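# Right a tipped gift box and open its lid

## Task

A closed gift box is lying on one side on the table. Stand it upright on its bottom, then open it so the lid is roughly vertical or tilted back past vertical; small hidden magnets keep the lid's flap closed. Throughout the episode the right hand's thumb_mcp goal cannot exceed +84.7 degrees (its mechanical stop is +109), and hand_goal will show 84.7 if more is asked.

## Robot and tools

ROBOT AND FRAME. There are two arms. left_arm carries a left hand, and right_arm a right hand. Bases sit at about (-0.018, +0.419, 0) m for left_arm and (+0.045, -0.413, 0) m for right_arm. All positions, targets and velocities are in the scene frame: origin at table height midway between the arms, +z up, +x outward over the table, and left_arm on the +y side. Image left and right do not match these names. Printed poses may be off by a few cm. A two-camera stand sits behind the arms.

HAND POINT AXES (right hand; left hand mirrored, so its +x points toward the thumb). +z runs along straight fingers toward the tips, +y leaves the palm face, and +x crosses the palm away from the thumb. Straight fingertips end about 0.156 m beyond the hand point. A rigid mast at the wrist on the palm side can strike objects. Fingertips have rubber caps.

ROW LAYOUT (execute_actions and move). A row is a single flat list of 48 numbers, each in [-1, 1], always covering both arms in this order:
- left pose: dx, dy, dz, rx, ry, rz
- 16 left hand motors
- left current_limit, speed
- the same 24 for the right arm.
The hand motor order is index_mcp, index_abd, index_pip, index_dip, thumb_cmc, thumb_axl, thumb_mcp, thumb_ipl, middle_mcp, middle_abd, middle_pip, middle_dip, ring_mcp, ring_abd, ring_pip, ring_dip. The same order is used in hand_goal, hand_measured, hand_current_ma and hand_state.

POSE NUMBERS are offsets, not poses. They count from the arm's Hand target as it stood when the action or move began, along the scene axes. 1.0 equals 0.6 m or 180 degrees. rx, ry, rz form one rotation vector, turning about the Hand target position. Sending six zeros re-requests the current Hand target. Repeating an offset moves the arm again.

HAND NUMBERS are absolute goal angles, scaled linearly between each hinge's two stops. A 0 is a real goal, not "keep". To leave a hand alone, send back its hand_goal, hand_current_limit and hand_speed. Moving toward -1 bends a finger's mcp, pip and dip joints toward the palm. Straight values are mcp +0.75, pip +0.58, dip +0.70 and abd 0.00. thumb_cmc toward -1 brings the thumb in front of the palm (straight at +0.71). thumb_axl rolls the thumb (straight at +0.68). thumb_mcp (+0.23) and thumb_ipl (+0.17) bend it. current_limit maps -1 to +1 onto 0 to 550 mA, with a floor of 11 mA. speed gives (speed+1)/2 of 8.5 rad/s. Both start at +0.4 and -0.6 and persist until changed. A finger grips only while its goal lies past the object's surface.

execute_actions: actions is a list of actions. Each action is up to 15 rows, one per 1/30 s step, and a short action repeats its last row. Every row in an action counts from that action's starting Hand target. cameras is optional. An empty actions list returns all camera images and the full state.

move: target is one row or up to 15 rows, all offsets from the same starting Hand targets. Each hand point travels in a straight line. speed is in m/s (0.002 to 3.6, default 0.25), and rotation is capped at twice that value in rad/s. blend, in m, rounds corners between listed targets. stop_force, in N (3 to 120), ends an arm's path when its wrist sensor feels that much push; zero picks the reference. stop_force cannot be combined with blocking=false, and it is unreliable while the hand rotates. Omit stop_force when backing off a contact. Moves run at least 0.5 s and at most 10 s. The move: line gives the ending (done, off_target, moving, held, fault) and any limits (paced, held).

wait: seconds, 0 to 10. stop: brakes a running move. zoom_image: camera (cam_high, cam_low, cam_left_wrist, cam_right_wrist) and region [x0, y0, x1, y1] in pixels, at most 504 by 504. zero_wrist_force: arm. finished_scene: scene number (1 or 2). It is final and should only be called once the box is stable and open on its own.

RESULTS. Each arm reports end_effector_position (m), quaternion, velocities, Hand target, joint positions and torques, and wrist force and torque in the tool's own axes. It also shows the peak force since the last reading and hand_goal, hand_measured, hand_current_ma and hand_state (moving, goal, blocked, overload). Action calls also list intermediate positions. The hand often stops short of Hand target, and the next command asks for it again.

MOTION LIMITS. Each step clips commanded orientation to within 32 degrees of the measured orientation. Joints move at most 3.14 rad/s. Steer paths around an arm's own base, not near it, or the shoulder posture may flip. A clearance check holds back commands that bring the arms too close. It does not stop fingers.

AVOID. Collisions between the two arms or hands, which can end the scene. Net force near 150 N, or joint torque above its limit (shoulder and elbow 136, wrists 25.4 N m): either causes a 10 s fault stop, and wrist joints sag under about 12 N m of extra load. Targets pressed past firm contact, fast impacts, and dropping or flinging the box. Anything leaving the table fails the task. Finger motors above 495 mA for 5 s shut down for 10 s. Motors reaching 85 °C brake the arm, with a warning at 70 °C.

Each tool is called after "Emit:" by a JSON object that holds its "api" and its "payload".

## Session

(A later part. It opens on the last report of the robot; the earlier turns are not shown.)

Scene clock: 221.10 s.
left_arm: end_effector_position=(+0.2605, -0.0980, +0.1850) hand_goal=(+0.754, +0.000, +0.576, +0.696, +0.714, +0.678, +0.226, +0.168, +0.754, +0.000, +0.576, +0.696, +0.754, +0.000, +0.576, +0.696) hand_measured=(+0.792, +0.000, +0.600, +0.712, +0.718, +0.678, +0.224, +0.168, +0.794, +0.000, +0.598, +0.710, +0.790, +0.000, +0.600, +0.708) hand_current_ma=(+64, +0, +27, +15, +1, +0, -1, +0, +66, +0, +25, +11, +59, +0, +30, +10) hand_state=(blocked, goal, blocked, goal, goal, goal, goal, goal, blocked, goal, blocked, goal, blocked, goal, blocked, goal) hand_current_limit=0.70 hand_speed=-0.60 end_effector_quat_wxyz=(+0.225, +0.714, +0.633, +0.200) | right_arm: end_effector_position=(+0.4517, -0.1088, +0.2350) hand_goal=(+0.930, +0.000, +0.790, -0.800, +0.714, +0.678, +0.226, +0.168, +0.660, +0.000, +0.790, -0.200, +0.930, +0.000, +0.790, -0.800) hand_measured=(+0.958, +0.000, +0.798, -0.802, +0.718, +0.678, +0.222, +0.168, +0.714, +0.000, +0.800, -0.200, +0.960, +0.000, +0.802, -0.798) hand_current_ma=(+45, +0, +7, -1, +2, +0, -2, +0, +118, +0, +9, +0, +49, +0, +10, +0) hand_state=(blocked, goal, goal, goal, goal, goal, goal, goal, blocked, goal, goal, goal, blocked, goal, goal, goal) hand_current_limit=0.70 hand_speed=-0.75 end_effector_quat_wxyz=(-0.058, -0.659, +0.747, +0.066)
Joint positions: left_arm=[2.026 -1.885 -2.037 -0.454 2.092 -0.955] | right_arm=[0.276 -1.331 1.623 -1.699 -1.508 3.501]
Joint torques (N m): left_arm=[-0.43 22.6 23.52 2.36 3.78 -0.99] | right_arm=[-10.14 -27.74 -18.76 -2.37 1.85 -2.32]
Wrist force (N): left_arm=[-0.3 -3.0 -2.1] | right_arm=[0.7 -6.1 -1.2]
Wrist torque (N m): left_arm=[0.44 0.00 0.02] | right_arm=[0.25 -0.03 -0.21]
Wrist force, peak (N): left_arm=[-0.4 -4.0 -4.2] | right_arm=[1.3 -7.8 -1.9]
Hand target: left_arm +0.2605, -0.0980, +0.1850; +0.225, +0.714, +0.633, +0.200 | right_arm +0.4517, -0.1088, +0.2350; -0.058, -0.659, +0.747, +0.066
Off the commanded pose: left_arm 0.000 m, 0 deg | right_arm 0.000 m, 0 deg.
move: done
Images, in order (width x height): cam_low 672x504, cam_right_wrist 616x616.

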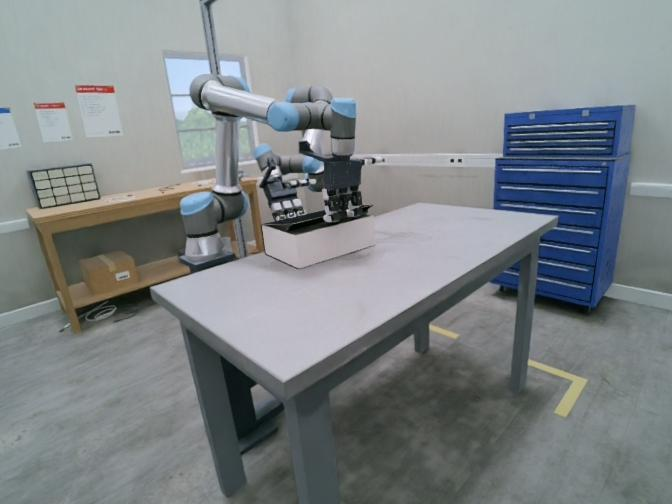

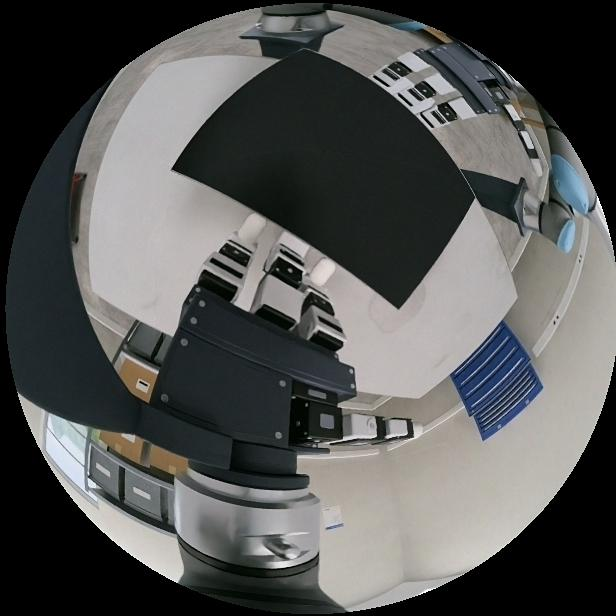

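Emit:
{"api": "move", "payload": {"target": [[0,0,0,0,0,0,0.754,0,0.576,0.696,0.714,0.678,0.226,0.168,0.754,0,0.576,0.696,0.754,0,0.576,0.696,0.7,-0.6,0.0,0,0.022,0,0,0,0.93,0,0.79,-0.80,0.714,0.678,0.226,0.168,0.62,0,0.79,-0.20,0.93,0,0.79,-0.80,0.7,-0.75],[0,0,0,0,0,0,0.754,0,0.576,0.696,0.714,0.678,0.226,0.168,0.754,0,0.576,0.696,0.754,0,0.576,0.696,0.7,-0.6,0.0,0,0.022,0,0,0,0.94,0,0.79,-0.20,0.714,0.678,0.226,0.168,0.62,0,0.79,-0.20,0.94,0,0.79,-0.20,0.7,-0.75],[0,0,0,0,0,0,0.754,0,0.576,0.696,0.714,0.678,0.226,0.168,0.754,0,0.576,0.696,0.754,0,0.576,0.696,0.7,-0.6,0.0,0,0.022,0,0,0,0.62,0,0.79,-0.20,0.714,0.678,0.226,0.168,0.62,0,0.79,-0.20,0.62,0,0.79,-0.20,0.7,-0.75]], "speed": 0.04, "cameras": ["cam_low","cam_right_wrist"]}}

Emit:
{"api": "zoom_image", "payload": {"camera": "cam_low", "region": [255, 185, 385, 275]}}

Emit:
{"api": "zoom_image", "payload": {"camera": "cam_right_wrist", "region": [180, 150, 380, 330]}}

Scene clock: 223.93 s.
left_arm: end_effector_position=(+0.2605, -0.0980, +0.1850) hand_goal=(+0.754, +0.000, +0.576, +0.696, +0.714, +0.678, +0.226, +0.168, +0.754, +0.000, +0.576, +0.696, +0.754, +0.000, +0.576, +0.696) hand_measured=(+0.792, +0.000, +0.600, +0.712, +0.718, +0.678, +0.224, +0.168, +0.794, +0.000, +0.598, +0.710, +0.790, +0.000, +0.600, +0.708) hand_current_ma=(+64, +0, +27, +15, +1, +0, -1, +0, +66, +0, +25, +11, +59, +0, +30, +10) hand_state=(blocked, goal, blocked, goal, goal, goal, goal, goal, blocked, goal, blocked, goal, blocked, goal, blocked, goal) hand_current_limit=0.70 hand_speed=-0.60 end_effector_quat_wxyz=(+0.225, +0.714, +0.633, +0.200) | right_arm: end_effector_position=(+0.4517, -0.1088, +0.2482) hand_goal=(+0.620, +0.000, +0.790, -0.200, +0.714, +0.678, +0.226, +0.168, +0.620, +0.000, +0.790, -0.200, +0.620, +0.000, +0.790, -0.200) hand_measured=(+0.640, +0.000, +0.792, -0.202, +0.718, +0.678, +0.222, +0.168, +0.638, +0.000, +0.798, -0.196, +0.642, +0.000, +0.792, -0.202) hand_current_ma=(+28, +0, +1, +0, +2, +0, -2, +0, +21, +0, +7, +2, +31, +0, +1, +0) hand_state=(blocked, goal, goal, goal, goal, goal, goal, goal, goal, goal, goal, goal, blocked, goal, goal, goal) hand_current_limit=0.70 hand_speed=-0.75 end_effector_quat_wxyz=(-0.058, -0.659, +0.747, +0.066)
Joint positions: left_arm=[2.026 -1.885 -2.037 -0.454 2.092 -0.955] | right_arm=[0.276 -1.34 1.599 -1.666 -1.508 3.501]
Joint torques (N m): left_arm=[-2.47 22.61 18.93 2.4 3.65 -0.85] | right_arm=[-8.42 -25.17 -14.94 -2.97 0.49 -2.28]
Wrist force (N): left_arm=[-0.2 -2.7 -1.3] | right_arm=[0.5 -1.6 0.0]
Wrist torque (N m): left_arm=[0.37 0.00 0.01] | right_arm=[0.10 -0.07 -0.12]
Wrist force, peak (N): left_arm=[-0.1 -3.2 -2.3] | right_arm=[0.6 -6.5 -0.7]
Hand target: left_arm +0.2605, -0.0980, +0.1850; +0.225, +0.714, +0.633, +0.200 | right_arm +0.4517, -0.1088, +0.2482; -0.058, -0.659, +0.747, +0.066
Off the commanded pose: left_arm 0.000 m, 0 deg | right_arm 0.000 m, 0 deg.
move: done
Images, in order (width x height): cam_low 672x504, cam_right_wrist 616x616.

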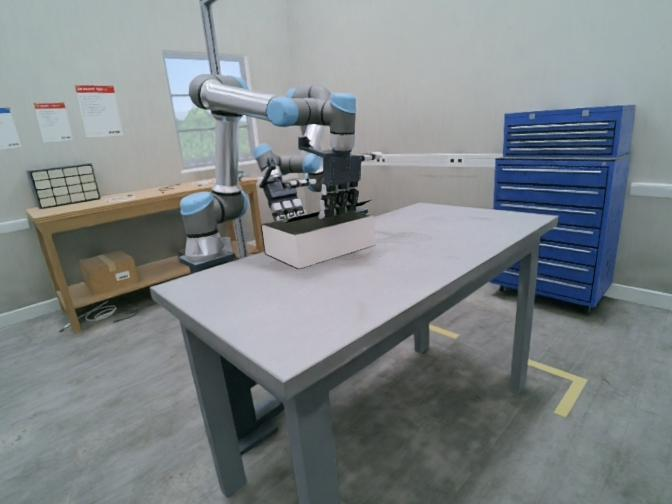

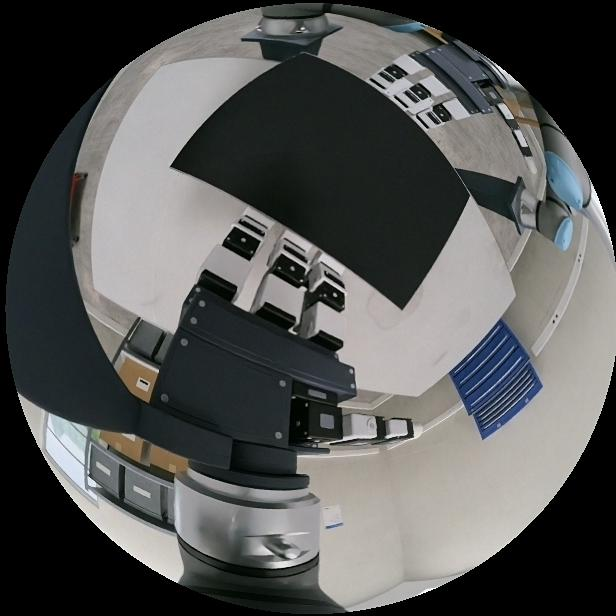

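Scaled by 3.877.

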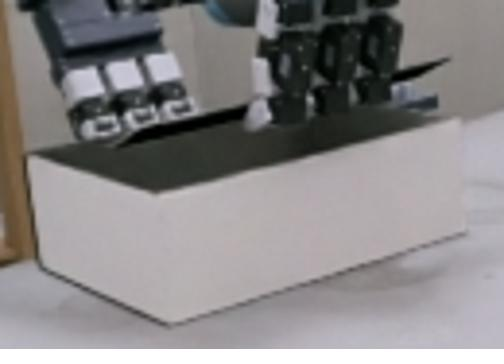

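Scaled by 2.520 from the camera's 616x616 image, which has a finer 880x880 frame.

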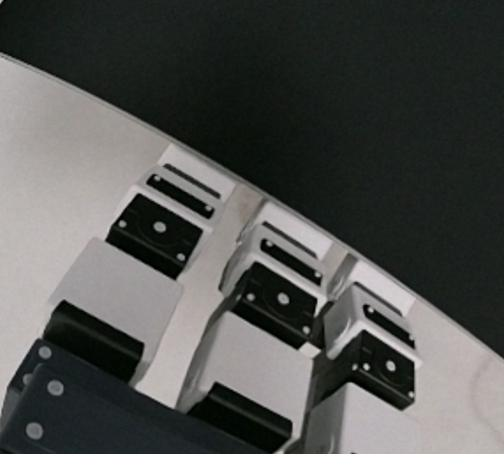

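Emit:
{"api": "move", "payload": {"target": [[0,0,0,0,0,0,0.754,0,0.576,0.696,0.714,0.678,0.226,0.168,0.754,0,0.576,0.696,0.754,0,0.576,0.696,0.7,-0.6,-0.0395,0.0051,0.0857,0,0,0,0.62,0,0.79,-0.20,0.714,0.678,0.226,0.168,0.62,0,0.79,-0.20,0.62,0,0.79,-0.20,0.7,-0.75],[0,0,0,0,0,0,0.754,0,0.576,0.696,0.714,0.678,0.226,0.168,0.754,0,0.576,0.696,0.754,0,0.576,0.696,0.7,-0.6,-0.0961,0.0123,0.1558,0,0,0,0.62,0,0.79,-0.20,0.714,0.678,0.226,0.168,0.62,0,0.79,-0.20,0.62,0,0.79,-0.20,0.7,-0.75],[0,0,0,0,0,0,0.754,0,0.576,0.696,0.714,0.678,0.226,0.168,0.754,0,0.576,0.696,0.754,0,0.576,0.696,0.7,-0.6,-0.167,0.0215,0.2073,0,0,0,0.62,0,0.79,-0.20,0.714,0.678,0.226,0.168,0.62,0,0.79,-0.20,0.62,0,0.79,-0.20,0.7,-0.75],[0,0,0,0,0,0,0.754,0,0.576,0.696,0.714,0.678,0.226,0.168,0.754,0,0.576,0.696,0.754,0,0.576,0.696,0.7,-0.6,-0.2445,0.0314,0.2458,0,0,0,0.62,0,0.79,-0.20,0.714,0.678,0.226,0.168,0.62,0,0.79,-0.20,0.62,0,0.79,-0.20,0.7,-0.75]], "speed": 0.08, "blend": [0.015,0.015,0.015,0], "cameras": ["cam_low","cam_high"]}}

Emit:
{"api": "zoom_image", "payload": {"camera": "cam_low", "region": [235, 140, 405, 280]}}

Emit:
{"api": "zoom_image", "payload": {"camera": "cam_high", "region": [60, 200, 320, 430]}}

Scene clock: 227.43 s.
left_arm: end_effector_position=(+0.2605, -0.0980, +0.1850) hand_goal=(+0.754, +0.000, +0.576, +0.696, +0.714, +0.678, +0.226, +0.168, +0.754, +0.000, +0.576, +0.696, +0.754, +0.000, +0.576, +0.696) hand_measured=(+0.792, +0.000, +0.600, +0.712, +0.718, +0.678, +0.224, +0.168, +0.794, +0.000, +0.598, +0.710, +0.790, +0.000, +0.600, +0.708) hand_current_ma=(+64, +0, +27, +15, +1, +0, -1, +0, +66, +0, +25, +11, +59, +0, +30, +10) hand_state=(blocked, goal, blocked, goal, goal, goal, goal, goal, blocked, goal, blocked, goal, blocked, goal, blocked, goal) hand_current_limit=0.70 hand_speed=-0.60 end_effector_quat_wxyz=(+0.225, +0.714, +0.633, +0.200) | right_arm: end_effector_position=(+0.3049, -0.0899, +0.3957) hand_goal=(+0.620, +0.000, +0.790, -0.200, +0.714, +0.678, +0.226, +0.168, +0.620, +0.000, +0.790, -0.200, +0.620, +0.000, +0.790, -0.200) hand_measured=(+0.626, +0.000, +0.792, -0.200, +0.718, +0.678, +0.222, +0.168, +0.626, +0.000, +0.794, -0.196, +0.630, +0.000, +0.792, -0.200) hand_current_ma=(+5, +0, +1, +0, +2, +0, -2, +0, +5, +0, +2, +2, +9, +0, +1, +0) hand_state=(goal, goal, goal, goal, goal, goal, goal, goal, goal, goal, goal, goal, goal, goal, goal, goal) hand_current_limit=0.70 hand_speed=-0.75 end_effector_quat_wxyz=(-0.058, -0.659, +0.747, +0.066)
Joint positions: left_arm=[2.026 -1.885 -2.037 -0.454 2.092 -0.955] | right_arm=[0.395 -1.649 1.557 -1.323 -1.488 3.619]
Joint torques (N m): left_arm=[-4.38 22.28 13.36 2.22 3.63 -0.95] | right_arm=[-14.03 -10.71 -27.52 -4.1 0.67 -2.88]
Wrist force (N): left_arm=[-0.1 -2.0 0.2] | right_arm=[0.7 -0.9 -0.4]
Wrist torque (N m): left_arm=[0.22 0.03 0.01] | right_arm=[0.01 -0.07 -0.02]
Wrist force, peak (N): left_arm=[-0.3 -3.0 -1.3] | right_arm=[0.2 -2.9 0.4]
Hand target: left_arm +0.2605, -0.0980, +0.1850; +0.225, +0.714, +0.633, +0.200 | right_arm +0.3050, -0.0899, +0.3957; -0.058, -0.659, +0.747, +0.066
Off the commanded pose: left_arm 0.000 m, 0 deg | right_arm 0.000 m, 0 deg.
move: done
Images, in order (width x height): cam_high 672x504, cam_low 672x504.

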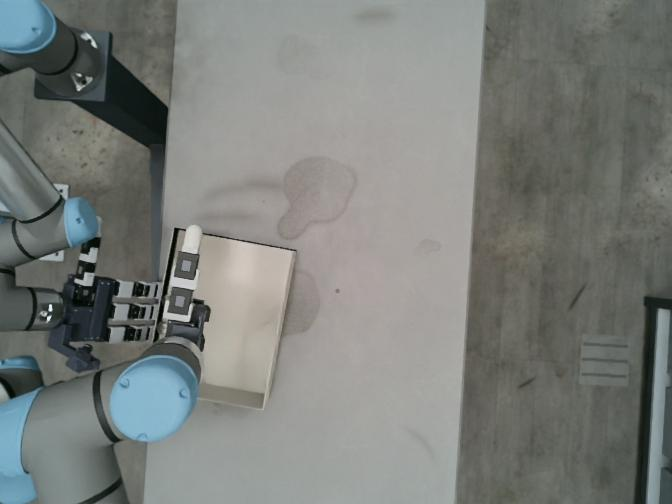

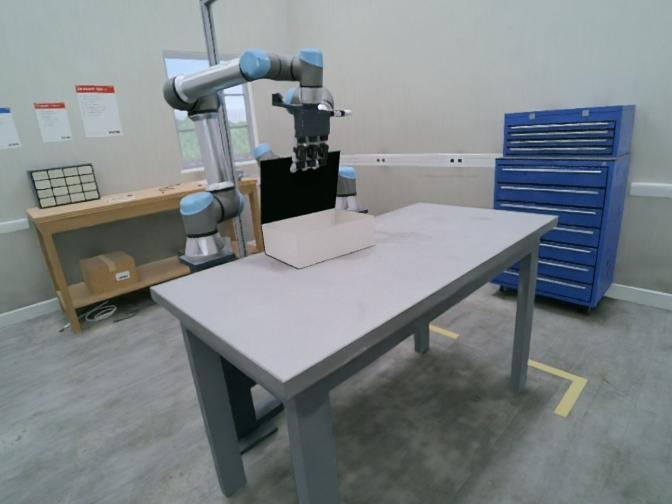

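Scaled by 2.965.

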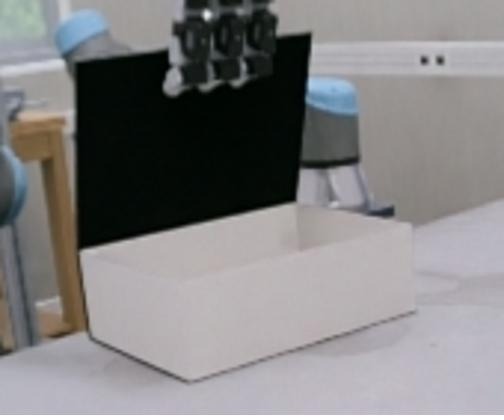

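Scaled by 1.938.

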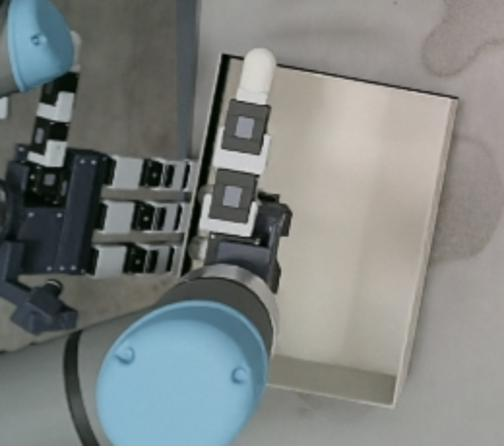

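Emit:
{"api": "move", "payload": {"target": [[0,0,0,0,0,0,0.754,0,0.576,0.696,0.714,0.678,0.226,0.168,0.754,0,0.576,0.696,0.754,0,0.576,0.696,0.7,-0.6,-0.0506,0.0065,0.0128,0,0,0,0.62,0,0.79,-0.20,0.714,0.678,0.226,0.168,0.62,0,0.79,-0.20,0.62,0,0.79,-0.20,0.7,-0.75],[0,0,0,0,0,0,0.754,0,0.576,0.696,0.714,0.678,0.226,0.168,0.754,0,0.576,0.696,0.754,0,0.576,0.696,0.7,-0.6,-0.0734,0.0094,0.016,0,0,0,0.62,0,0.79,-0.20,0.714,0.678,0.226,0.168,0.62,0,0.79,-0.20,0.62,0,0.79,-0.20,0.7,-0.75]], "speed": 0.05, "blend": [0.005,0], "cameras": ["cam_low","cam_high"]}}

Emit:
{"api": "zoom_image", "payload": {"camera": "cam_low", "region": [235, 140, 405, 280]}}

Emit:
{"api": "zoom_image", "payload": {"camera": "cam_high", "region": [60, 200, 320, 430]}}

Scene clock: 229.20 s.
left_arm: end_effector_position=(+0.2605, -0.0980, +0.1850) hand_goal=(+0.754, +0.000, +0.576, +0.696, +0.714, +0.678, +0.226, +0.168, +0.754, +0.000, +0.576, +0.696, +0.754, +0.000, +0.576, +0.696) hand_measured=(+0.792, +0.000, +0.600, +0.712, +0.718, +0.678, +0.224, +0.168, +0.794, +0.000, +0.598, +0.710, +0.790, +0.000, +0.600, +0.708) hand_current_ma=(+64, +0, +27, +15, +1, +0, -1, +0, +66, +0, +25, +11, +59, +0, +30, +10) hand_state=(blocked, goal, blocked, goal, goal, goal, goal, goal, blocked, goal, blocked, goal, blocked, goal, blocked, goal) hand_current_limit=0.70 hand_speed=-0.60 end_effector_quat_wxyz=(+0.225, +0.714, +0.633, +0.200) | right_arm: end_effector_position=(+0.2608, -0.0842, +0.4053) hand_goal=(+0.620, +0.000, +0.790, -0.200, +0.714, +0.678, +0.226, +0.168, +0.620, +0.000, +0.790, -0.200, +0.620, +0.000, +0.790, -0.200) hand_measured=(+0.626, +0.000, +0.792, -0.200, +0.718, +0.678, +0.222, +0.168, +0.626, +0.000, +0.794, -0.196, +0.628, +0.000, +0.792, -0.200) hand_current_ma=(+4, +0, +1, +0, +2, +0, -2, +0, +4, +0, +2, +2, +6, +0, +1, +0) hand_state=(goal, goal, goal, goal, goal, goal, goal, goal, goal, goal, goal, goal, goal, goal, goal, goal) hand_current_limit=0.70 hand_speed=-0.75 end_effector_quat_wxyz=(-0.058, -0.659, +0.747, +0.066) end_effector_velocity=(+0.002, +0.000, +0.000) end_effector_angular_velocity=(+0.001, -0.001, +0.003)
Joint positions: left_arm=[2.026 -1.885 -2.037 -0.454 2.092 -0.955] | right_arm=[0.444 -1.722 1.597 -1.295 -1.481 3.668]
Joint velocities: left_arm=[within noise] | right_arm=[-0.003 0.003 -0.003 -0.001 0 -0.006]
Joint torques (N m): left_arm=[-4.62 23.01 11.18 2.29 3.59 -0.88] | right_arm=[-12.57 -7.42 -31.69 -3.6 1.56 -2.39]
Wrist force (N): left_arm=[-0.2 -2.2 0.0] | right_arm=[0.6 -0.4 -0.2]
Wrist torque (N m): left_arm=[0.22 0.04 0.01] | right_arm=[0.02 -0.07 -0.07]
Wrist force, peak (N): left_arm=[-0.2 -2.4 0.1] | right_arm=[0.8 -1.8 -0.1]
Hand target: left_arm +0.2605, -0.0980, +0.1850; +0.225, +0.714, +0.633, +0.200 | right_arm +0.2610, -0.0843, +0.4053; -0.058, -0.659, +0.747, +0.066
Off the commanded pose: left_arm 0.000 m, 0 deg | right_arm 0.000 m, 0 deg.
move: done
Images, in order (width x height): cam_high 672x504, cam_low 672x504.

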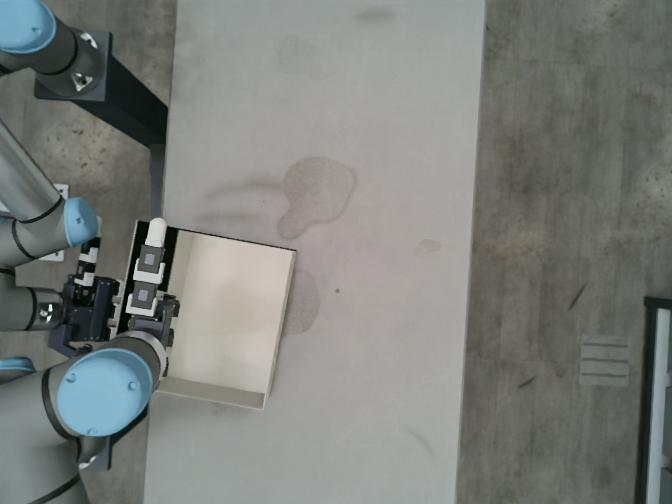

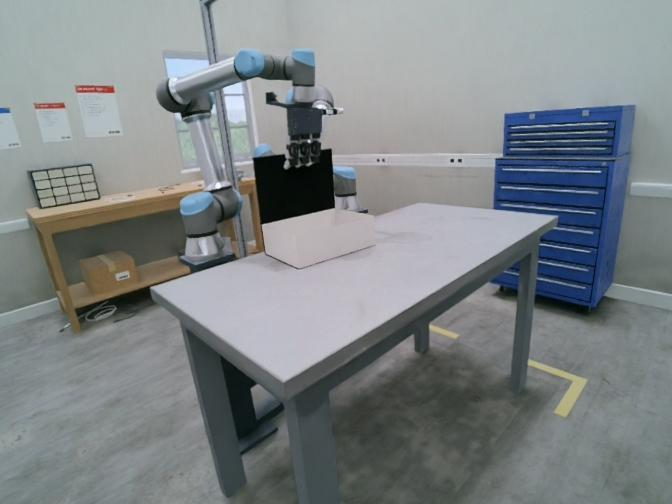

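Scaled by 2.965.

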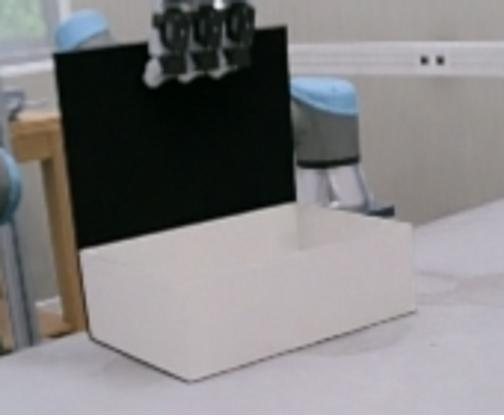

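Scaled by 1.938.

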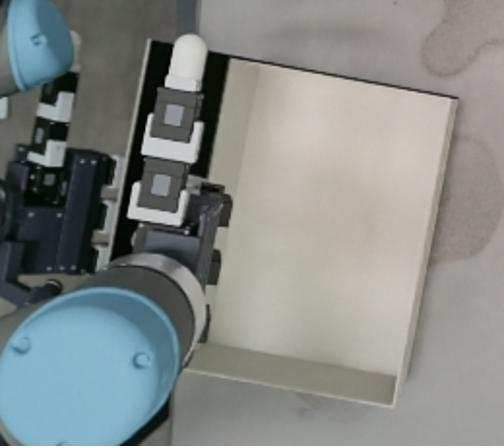

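Emit:
{"api": "execute_actions", "payload": {"actions": [], "cameras": ["cam_high","cam_low","cam_right_wrist","cam_left_wrist"]}}

Scene clock: 230.17 s.
left_arm: end_effector_position=(+0.2605, -0.0980, +0.1850) hand_goal=(+0.754, +0.000, +0.576, +0.696, +0.714, +0.678, +0.226, +0.168, +0.754, +0.000, +0.576, +0.696, +0.754, +0.000, +0.576, +0.696) hand_measured=(+0.792, +0.000, +0.600, +0.712, +0.718, +0.678, +0.224, +0.168, +0.794, +0.000, +0.598, +0.710, +0.790, +0.000, +0.600, +0.708) hand_current_ma=(+64, +0, +27, +15, +1, +0, -1, +0, +66, +0, +25, +11, +59, +0, +30, +10) hand_state=(blocked, goal, blocked, goal, goal, goal, goal, goal, blocked, goal, blocked, goal, blocked, goal, blocked, goal) hand_current_limit=0.70 hand_speed=-0.60 end_effector_quat_wxyz=(+0.225, +0.714, +0.633, +0.200) | right_arm: end_effector_position=(+0.2610, -0.0843, +0.4053) hand_goal=(+0.620, +0.000, +0.790, -0.200, +0.714, +0.678, +0.226, +0.168, +0.620, +0.000, +0.790, -0.200, +0.620, +0.000, +0.790, -0.200) hand_measured=(+0.626, +0.000, +0.792, -0.200, +0.718, +0.678, +0.222, +0.168, +0.626, +0.000, +0.794, -0.196, +0.626, +0.000, +0.792, -0.200) hand_current_ma=(+4, +0, +1, +0, +2, +0, -2, +0, +4, +0, +2, +2, +4, +0, +1, +0) hand_state=(goal, goal, goal, goal, goal, goal, goal, goal, goal, goal, goal, goal, goal, goal, goal, goal) hand_current_limit=0.70 hand_speed=-0.75 end_effector_quat_wxyz=(-0.058, -0.659, +0.747, +0.066)
Joint positions: left_arm=[2.026 -1.885 -2.037 -0.454 2.092 -0.955] | right_arm=[0.444 -1.722 1.597 -1.295 -1.481 3.668]
Joint velocities: within noise
Joint torques (N m): left_arm=[-4.25 23.07 9.38 2.39 3.69 -0.87] | right_arm=[-11.63 -8.04 -31.96 -4.16 -2.87 -2.79]
Wrist force (N): left_arm=[-0.3 -2.2 0.1] | right_arm=[0.4 -0.4 -0.3]
Wrist torque (N m): left_arm=[0.21 0.05 0.00] | right_arm=[0.02 -0.05 0.00]
Wrist force, peak (N): left_arm=[-0.4 -2.4 0.1] | right_arm=[0.5 -0.7 -0.6]
Hand target: left_arm +0.2605, -0.0980, +0.1850; +0.225, +0.714, +0.633, +0.200 | right_arm +0.2610, -0.0843, +0.4053; -0.058, -0.659, +0.747, +0.066
Off the commanded pose: left_arm 0.000 m, 0 deg | right_arm 0.000 m, 0 deg.

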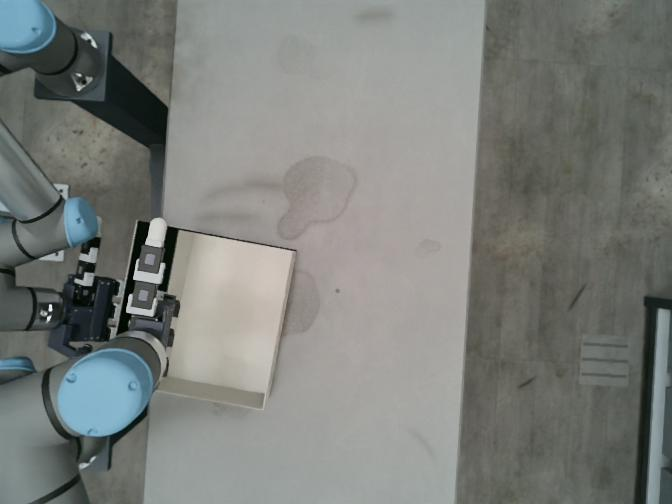

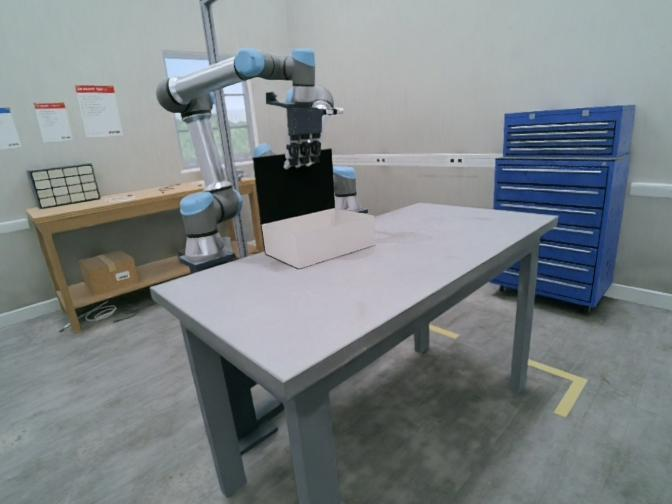

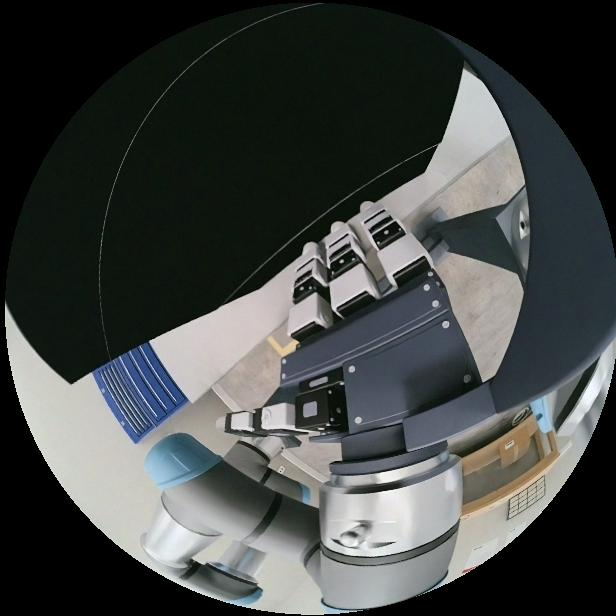

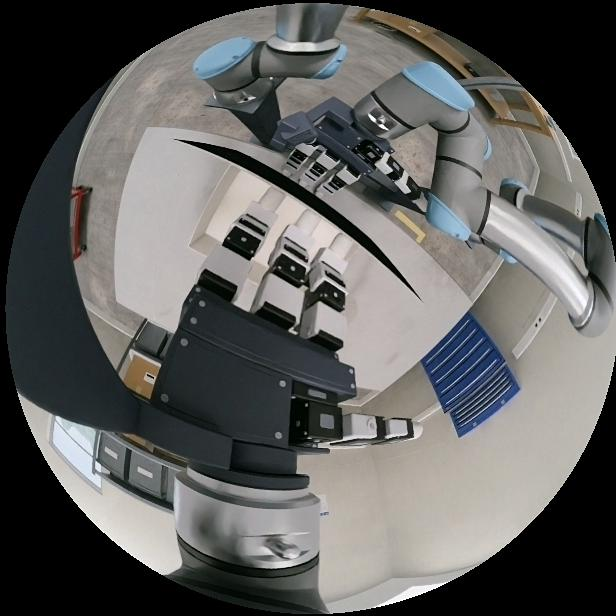

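Emit:
{"api": "zoom_image", "payload": {"camera": "cam_high", "region": [110, 200, 210, 275]}}

Emit:
{"api": "zoom_image", "payload": {"camera": "cam_low", "region": [230, 120, 390, 280]}}

Scaled by 5.040.

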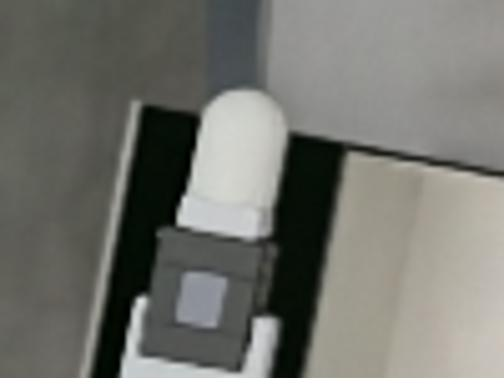

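Scaled by 3.150.

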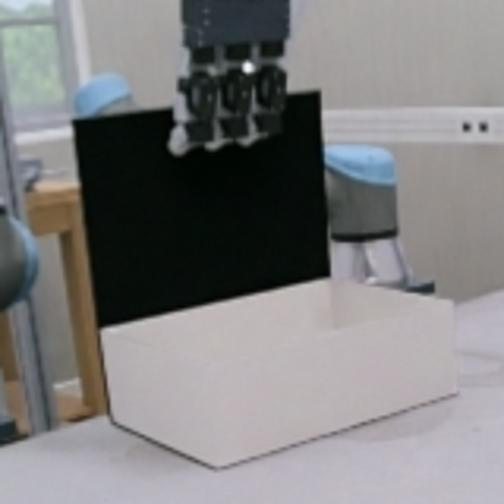

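Emit:
{"api": "move", "payload": {"target": [0,0,0,0,0,0,0.754,0,0.576,0.696,0.714,0.678,0.226,0.168,0.754,0,0.576,0.696,0.754,0,0.576,0.696,0.70,-0.60,-0.0099,0.0013,0,0,0,0,0.62,0,0.79,-0.2,0.714,0.678,0.226,0.168,0.62,0,0.79,-0.2,0.62,0,0.79,-0.2,0.7,-0.75], "speed": 0.015, "cameras": ["cam_high"]}}

Emit:
{"api": "zoom_image", "payload": {"camera": "cam_high", "region": [110, 200, 210, 275]}}

Scene clock: 231.53 s.
left_arm: end_effector_position=(+0.2605, -0.0980, +0.1850) hand_goal=(+0.754, +0.000, +0.576, +0.696, +0.714, +0.678, +0.226, +0.168, +0.754, +0.000, +0.576, +0.696, +0.754, +0.000, +0.576, +0.696) hand_measured=(+0.792, +0.000, +0.600, +0.712, +0.718, +0.678, +0.224, +0.168, +0.794, +0.000, +0.598, +0.710, +0.790, +0.000, +0.600, +0.708) hand_current_ma=(+64, +0, +27, +15, +1, +0, -1, +0, +66, +0, +25, +11, +59, +0, +30, +10) hand_state=(blocked, goal, blocked, goal, goal, goal, goal, goal, blocked, goal, blocked, goal, blocked, goal, blocked, goal) hand_current_limit=0.70 hand_speed=-0.60 end_effector_quat_wxyz=(+0.225, +0.714, +0.633, +0.200) | right_arm: end_effector_position=(+0.2549, -0.0835, +0.4053) hand_goal=(+0.620, +0.000, +0.790, -0.200, +0.714, +0.678, +0.226, +0.168, +0.620, +0.000, +0.790, -0.200, +0.620, +0.000, +0.790, -0.200) hand_measured=(+0.626, +0.000, +0.792, -0.200, +0.718, +0.678, +0.222, +0.168, +0.626, +0.000, +0.794, -0.196, +0.626, +0.000, +0.792, -0.200) hand_current_ma=(+4, +0, +1, +0, +2, +0, -2, +0, +4, +0, +2, +2, +4, +0, +1, +0) hand_state=(goal, goal, goal, goal, goal, goal, goal, goal, goal, goal, goal, goal, goal, goal, goal, goal) hand_current_limit=0.70 hand_speed=-0.75 end_effector_quat_wxyz=(-0.058, -0.659, +0.747, +0.066)
Joint positions: left_arm=[2.026 -1.885 -2.037 -0.454 2.092 -0.955] | right_arm=[0.452 -1.732 1.606 -1.294 -1.48 3.675]
Joint torques (N m): left_arm=[-4.34 23.46 8.64 2.34 3.59 -0.91] | right_arm=[-1.23 -12.6 -23.81 -0.17 2.63 1.22]
Wrist force (N): left_arm=[-0.5 -2.1 0.1] | right_arm=[0.7 -0.6 -0.2]
Wrist torque (N m): left_arm=[0.22 0.07 -0.02] | right_arm=[0.01 -0.06 -0.08]
Wrist force, peak (N): left_arm=[-0.5 -2.4 -0.2] | right_arm=[0.5 -0.9 -0.6]
Hand target: left_arm +0.2605, -0.0980, +0.1850; +0.225, +0.714, +0.633, +0.200 | right_arm +0.2550, -0.0835, +0.4053; -0.058, -0.659, +0.747, +0.066
Off the commanded pose: left_arm 0.000 m, 0 deg | right_arm 0.000 m, 0 deg.
move: done
Images, in order (width x height): cam_high 672x504.

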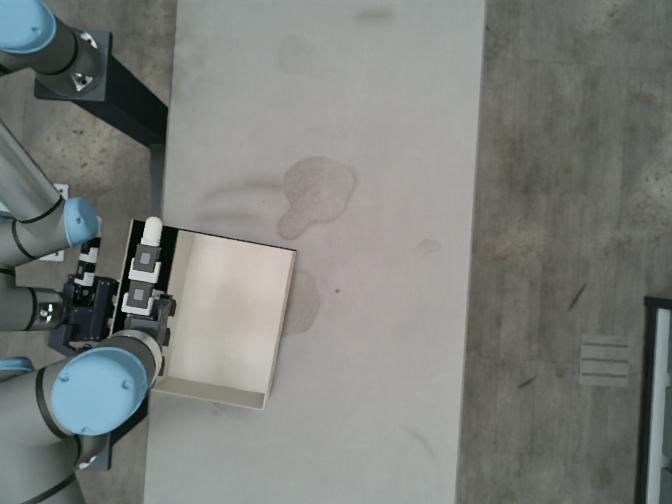

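Scaled by 5.040.

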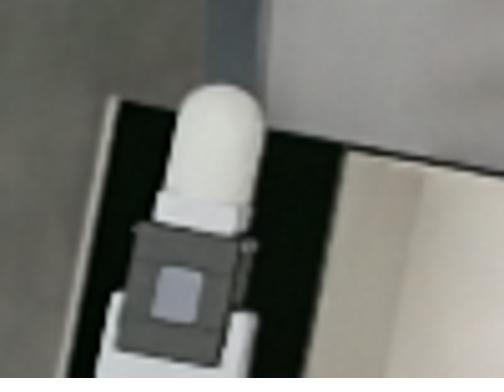

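Emit:
{"api": "move", "payload": {"target": [0,0,0,0,0,0,0.754,0,0.576,0.696,0.714,0.678,0.226,0.168,0.754,0,0.576,0.696,0.754,0,0.576,0.696,0.70,-0.60,0.0331,-0.0043,0,0,0,0,0.62,0,0.79,-0.2,0.714,0.678,0.226,0.168,0.62,0,0.79,-0.2,0.62,0,0.79,-0.2,0.7,-0.75], "speed": 0.025, "cameras": ["cam_high", "cam_left_wrist"]}}

Emit:
{"api": "zoom_image", "payload": {"camera": "cam_high", "region": [110, 200, 210, 275]}}

Scene clock: 234.13 s.
left_arm: end_effector_position=(+0.2605, -0.0980, +0.1850) hand_goal=(+0.754, +0.000, +0.576, +0.696, +0.714, +0.678, +0.226, +0.168, +0.754, +0.000, +0.576, +0.696, +0.754, +0.000, +0.576, +0.696) hand_measured=(+0.792, +0.000, +0.600, +0.712, +0.718, +0.678, +0.224, +0.168, +0.794, +0.000, +0.598, +0.710, +0.790, +0.000, +0.600, +0.708) hand_current_ma=(+64, +0, +27, +15, +1, +0, -1, +0, +66, +0, +25, +11, +59, +0, +30, +10) hand_state=(blocked, goal, blocked, goal, goal, goal, goal, goal, blocked, goal, blocked, goal, blocked, goal, blocked, goal) hand_current_limit=0.70 hand_speed=-0.60 end_effector_quat_wxyz=(+0.225, +0.714, +0.633, +0.200) | right_arm: end_effector_position=(+0.2751, -0.0862, +0.4053) hand_goal=(+0.620, +0.000, +0.790, -0.200, +0.714, +0.678, +0.226, +0.168, +0.620, +0.000, +0.790, -0.200, +0.620, +0.000, +0.790, -0.200) hand_measured=(+0.626, +0.000, +0.792, -0.200, +0.718, +0.678, +0.222, +0.168, +0.626, +0.000, +0.794, -0.196, +0.626, +0.000, +0.792, -0.200) hand_current_ma=(+4, +0, +1, +0, +2, +0, -2, +0, +4, +0, +2, +2, +4, +0, +1, +0) hand_state=(goal, goal, goal, goal, goal, goal, goal, goal, goal, goal, goal, goal, goal, goal, goal, goal) hand_current_limit=0.70 hand_speed=-0.75 end_effector_quat_wxyz=(-0.058, -0.659, +0.747, +0.066)
Joint positions: left_arm=[2.026 -1.885 -2.037 -0.454 2.092 -0.955] | right_arm=[0.427 -1.699 1.577 -1.297 -1.484 3.651]
Joint torques (N m): left_arm=[-4.2 23.65 7.6 2.35 3.65 -1.04] | right_arm=[10.07 -26.87 -17.35 -3.57 -2.11 1.2]
Wrist force (N): left_arm=[0.1 -2.2 -0.2] | right_arm=[0.4 -0.8 -0.5]
Wrist torque (N m): left_arm=[0.23 -0.01 0.02] | right_arm=[-0.01 -0.04 0.02]
Wrist force, peak (N): left_arm=[-0.3 -2.5 0.0] | right_arm=[0.7 -1.0 -0.5]
Hand target: left_arm +0.2605, -0.0980, +0.1850; +0.225, +0.714, +0.633, +0.200 | right_arm +0.2749, -0.0861, +0.4053; -0.058, -0.659, +0.747, +0.066
Off the commanded pose: left_arm 0.000 m, 0 deg | right_arm 0.000 m, 0 deg.
move: done
Images, in order (width x height): cam_high 672x504, cam_left_wrist 616x616.

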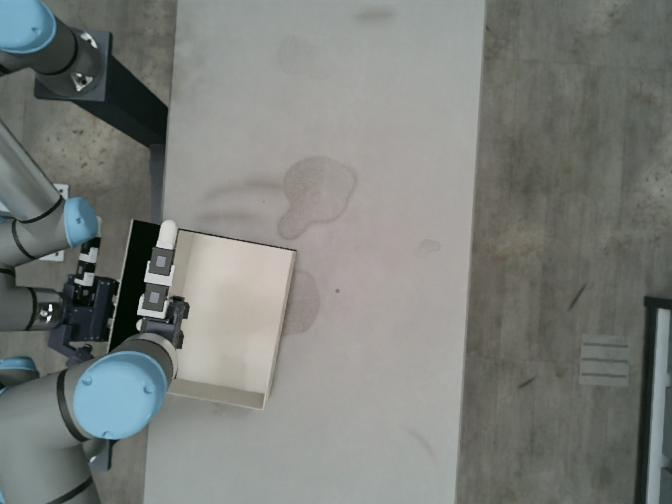

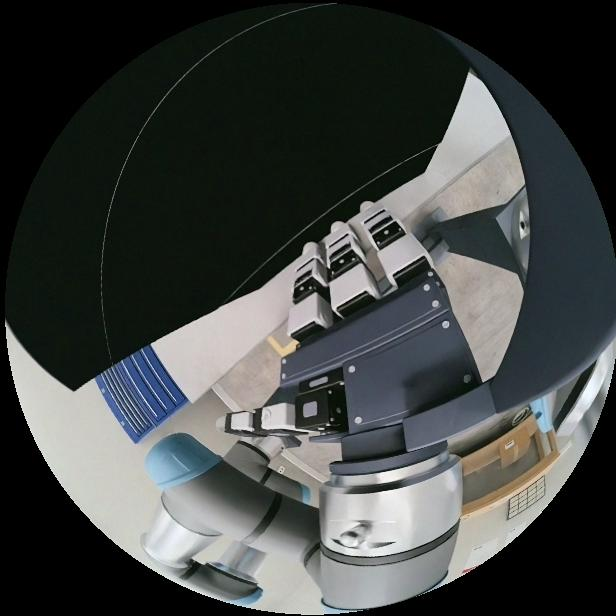

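Scaled by 5.040.

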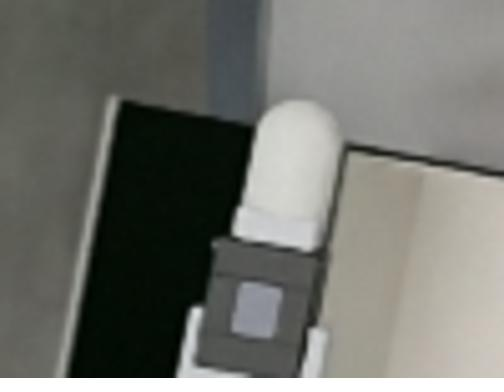

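Emit:
{"api": "move", "payload": {"target": [[-0.025,0.0032,0,0,0,0,0.754,0,0.576,0.696,0.714,0.678,0.226,0.168,0.754,0,0.576,0.696,0.754,0,0.576,0.696,0.70,-0.60,0,0,0,0,0,0,0.62,0,0.79,-0.2,0.714,0.678,0.226,0.168,0.62,0,0.79,-0.2,0.62,0,0.79,-0.2,0.7,-0.75],[-0.1742,0.0208,0,0,0,0,0.754,0,0.576,0.696,0.714,0.678,0.226,0.168,0.754,0,0.576,0.696,0.754,0,0.576,0.696,0.70,-0.60,0,0,0,0,0,0,0.62,0,0.79,-0.2,0.714,0.678,0.226,0.168,0.62,0,0.79,-0.2,0.62,0,0.79,-0.2,0.7,-0.75]], "speed": [0.015,0.08], "blend": [0.003,0], "cameras": ["cam_high", "cam_low"]}}

Emit:
{"api": "zoom_image", "payload": {"camera": "cam_high", "region": [110, 200, 210, 275]}}

Scene clock: 237.17 s.
left_arm: end_effector_position=(+0.1560, -0.0855, +0.1851) hand_goal=(+0.754, +0.000, +0.576, +0.696, +0.714, +0.678, +0.226, +0.168, +0.754, +0.000, +0.576, +0.696, +0.754, +0.000, +0.576, +0.696) hand_measured=(+0.764, +0.000, +0.580, +0.700, +0.718, +0.678, +0.224, +0.168, +0.766, +0.000, +0.582, +0.700, +0.764, +0.000, +0.582, +0.700) hand_current_ma=(+8, +0, +2, +2, +1, +0, -1, +0, +10, +0, +3, +1, +9, +0, +3, +1) hand_state=(goal, goal, goal, goal, goal, goal, goal, goal, goal, goal, goal, goal, goal, goal, goal, goal) hand_current_limit=0.70 hand_speed=-0.60 end_effector_quat_wxyz=(+0.225, +0.714, +0.632, +0.200) | right_arm: end_effector_position=(+0.2749, -0.0861, +0.4053) hand_goal=(+0.620, +0.000, +0.790, -0.200, +0.714, +0.678, +0.226, +0.168, +0.620, +0.000, +0.790, -0.200, +0.620, +0.000, +0.790, -0.200) hand_measured=(+0.626, +0.000, +0.792, -0.200, +0.718, +0.678, +0.222, +0.168, +0.626, +0.000, +0.794, -0.196, +0.626, +0.000, +0.792, -0.200) hand_current_ma=(+4, +0, +1, +0, +2, +0, -2, +0, +4, +0, +2, +2, +4, +0, +1, +0) hand_state=(goal, goal, goal, goal, goal, goal, goal, goal, goal, goal, goal, goal, goal, goal, goal, goal) hand_current_limit=0.70 hand_speed=-0.75 end_effector_quat_wxyz=(-0.058, -0.659, +0.747, +0.066)
Joint positions: left_arm=[1.832 -1.824 -2.084 -0.581 2.146 -1.173] | right_arm=[0.428 -1.699 1.577 -1.297 -1.484 3.651]
Joint torques (N m): left_arm=[8.76 17.99 27.46 3.74 -1.57 0.56] | right_arm=[10.66 -26.66 -16.38 -0.32 2.71 2.8]
Wrist force (N): left_arm=[-0.2 0.4 0.6] | right_arm=[0.3 -0.5 -0.9]
Wrist torque (N m): left_arm=[0.00 0.03 -0.14] | right_arm=[0.05 -0.02 0.02]
Wrist force, peak (N): left_arm=[-0.1 -2.4 -0.1] | right_arm=[1.0 -0.7 -0.3]
Hand target: left_arm +0.1560, -0.0855, +0.1850; +0.225, +0.714, +0.633, +0.200 | right_arm +0.2749, -0.0861, +0.4053; -0.058, -0.659, +0.747, +0.066
Off the commanded pose: left_arm 0.000 m, 0 deg | right_arm 0.000 m, 0 deg.
move: done
Images, in order (width x height): cam_high 672x504, cam_low 672x504.

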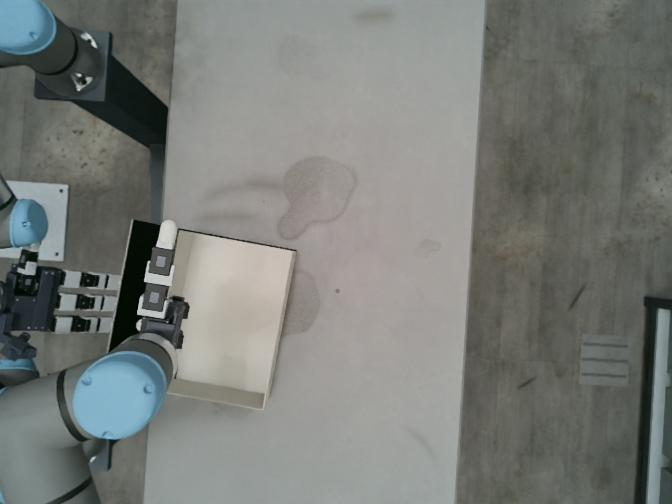

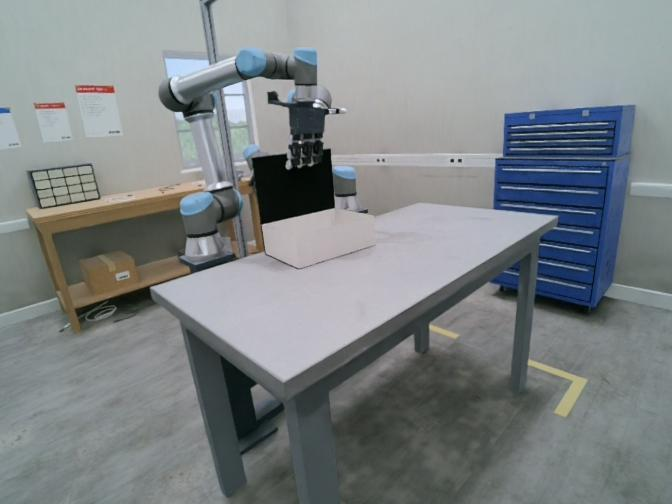

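Scaled by 5.040.

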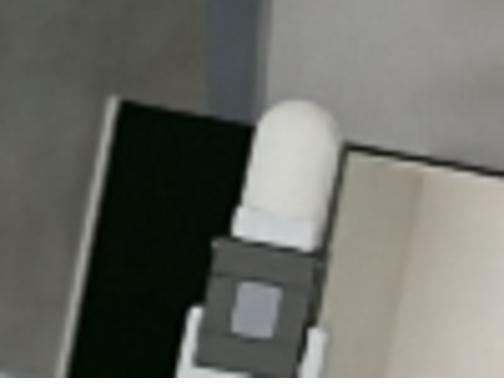

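Emit:
{"api": "move", "payload": {"target": [0,0,0,0,0,0,0.754,0,0.576,0.696,0.714,0.678,0.226,0.168,0.754,0,0.576,0.696,0.754,0,0.576,0.696,0.70,-0.60,0.0579,-0.0074,0,0,0,0,0.62,0,0.79,-0.2,0.714,0.678,0.226,0.168,0.62,0,0.79,-0.2,0.62,0,0.79,-0.2,0.7,-0.75], "speed": 0.06, "cameras": ["cam_high", "cam_low", "cam_right_wrist", "cam_left_wrist"]}}

Emit:
{"api": "zoom_image", "payload": {"camera": "cam_high", "region": [70, 200, 220, 400]}}

Emit:
{"api": "zoom_image", "payload": {"camera": "cam_low", "region": [150, 40, 390, 280]}}

Scene clock: 238.83 s.
left_arm: end_effector_position=(+0.1560, -0.0855, +0.1850) hand_goal=(+0.754, +0.000, +0.576, +0.696, +0.714, +0.678, +0.226, +0.168, +0.754, +0.000, +0.576, +0.696, +0.754, +0.000, +0.576, +0.696) hand_measured=(+0.764, +0.000, +0.580, +0.700, +0.718, +0.678, +0.224, +0.168, +0.766, +0.000, +0.582, +0.700, +0.764, +0.000, +0.582, +0.700) hand_current_ma=(+8, +0, +2, +2, +1, +0, -1, +0, +10, +0, +3, +1, +9, +0, +3, +1) hand_state=(goal, goal, goal, goal, goal, goal, goal, goal, goal, goal, goal, goal, goal, goal, goal, goal) hand_current_limit=0.70 hand_speed=-0.60 end_effector_quat_wxyz=(+0.225, +0.714, +0.633, +0.200) | right_arm: end_effector_position=(+0.3098, -0.0906, +0.4053) hand_goal=(+0.620, +0.000, +0.790, -0.200, +0.714, +0.678, +0.226, +0.168, +0.620, +0.000, +0.790, -0.200, +0.620, +0.000, +0.790, -0.200) hand_measured=(+0.626, +0.000, +0.792, -0.200, +0.718, +0.678, +0.222, +0.168, +0.624, +0.000, +0.794, -0.196, +0.624, +0.000, +0.792, -0.200) hand_current_ma=(+4, +0, +1, +0, +2, +0, -2, +0, +3, +0, +1, +2, +3, +0, +1, +0) hand_state=(goal, goal, goal, goal, goal, goal, goal, goal, goal, goal, goal, goal, goal, goal, goal, goal) hand_current_limit=0.70 hand_speed=-0.75 end_effector_quat_wxyz=(-0.058, -0.659, +0.747, +0.066) end_effector_velocity=(-0.003, +0.001, -0.001) end_effector_angular_velocity=(-0.001, +0.001, -0.002)
Joint positions: left_arm=[1.832 -1.824 -2.084 -0.581 2.146 -1.173] | right_arm=[0.39 -1.638 1.522 -1.299 -1.489 3.614]
Joint velocities: left_arm=[within noise] | right_arm=[0.004 -0.005 0.007 0 0 0.006]
Joint torques (N m): left_arm=[13.6 17.93 26.53 1.78 -1.46 -0.98] | right_arm=[11.23 -29.02 -16.61 -2.54 -1.58 2.56]
Wrist force (N): left_arm=[-0.3 0.3 0.1] | right_arm=[0.4 -0.4 -0.3]
Wrist torque (N m): left_arm=[0.03 0.03 -0.15] | right_arm=[0.01 -0.04 0.04]
Wrist force, peak (N): left_arm=[0.0 0.7 0.5] | right_arm=[0.6 -1.4 -0.6]
Hand target: left_arm +0.1560, -0.0855, +0.1850; +0.225, +0.714, +0.633, +0.200 | right_arm +0.3096, -0.0905, +0.4053; -0.058, -0.659, +0.747, +0.066
Off the commanded pose: left_arm 0.000 m, 0 deg | right_arm 0.000 m, 0 deg.
move: done

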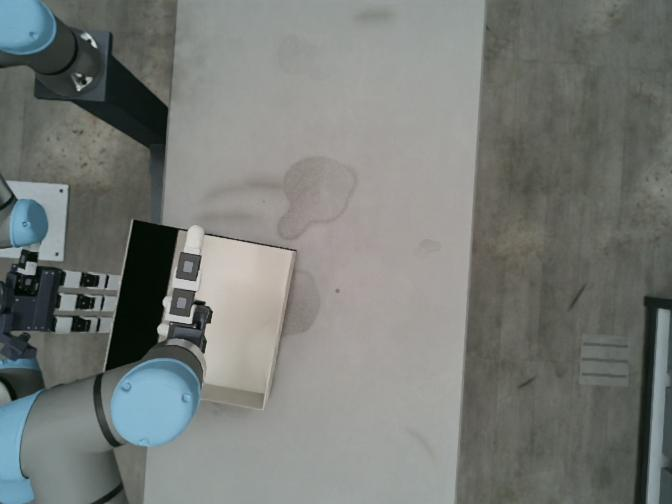

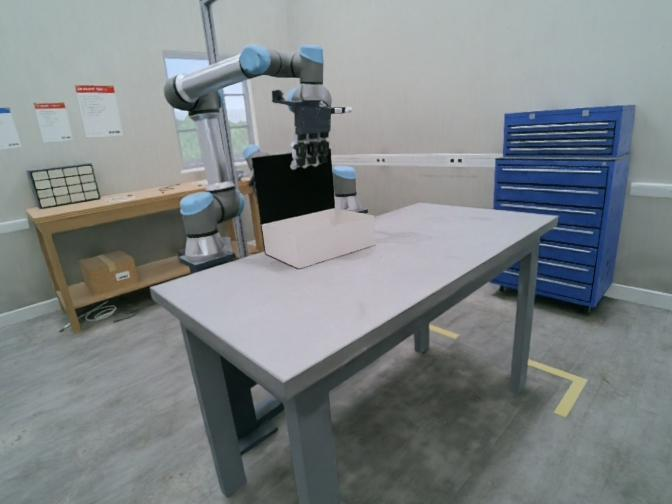

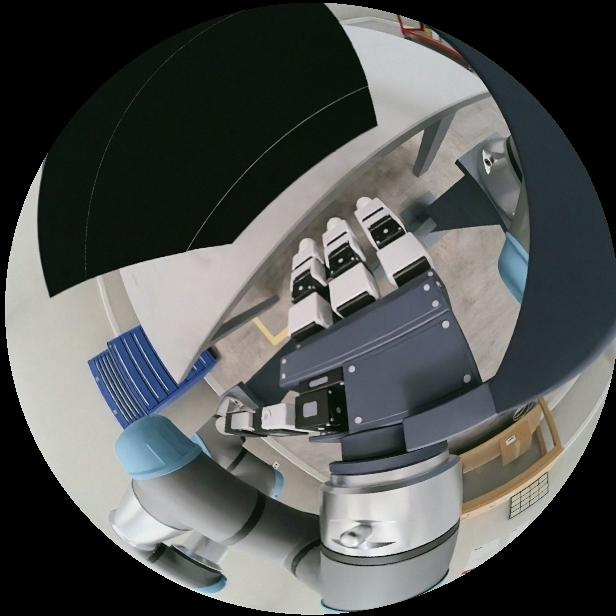

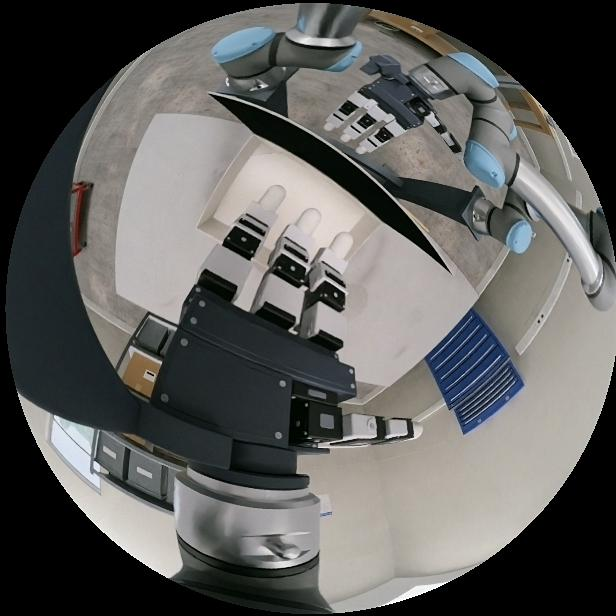

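Scaled by 2.520.

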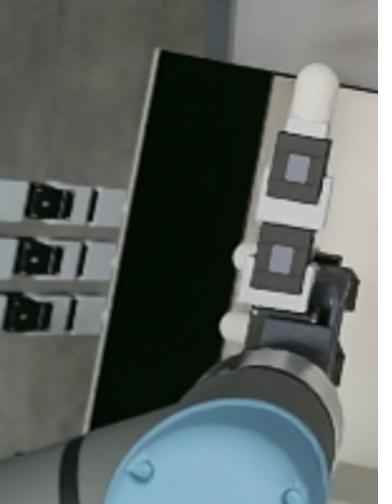

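Scaled by 2.100.

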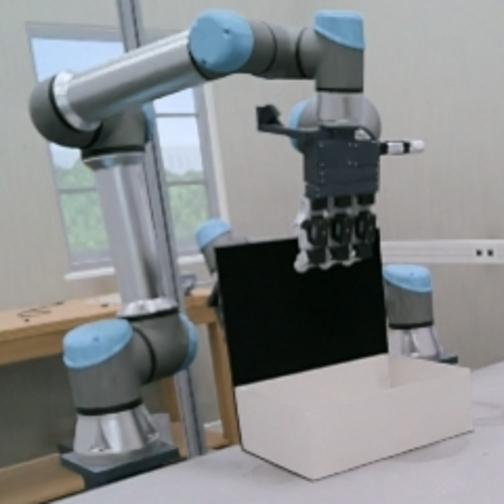

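Emit:
{"api": "finished_scene", "payload": {"scene": 2}}

The scene is finished: the task was done.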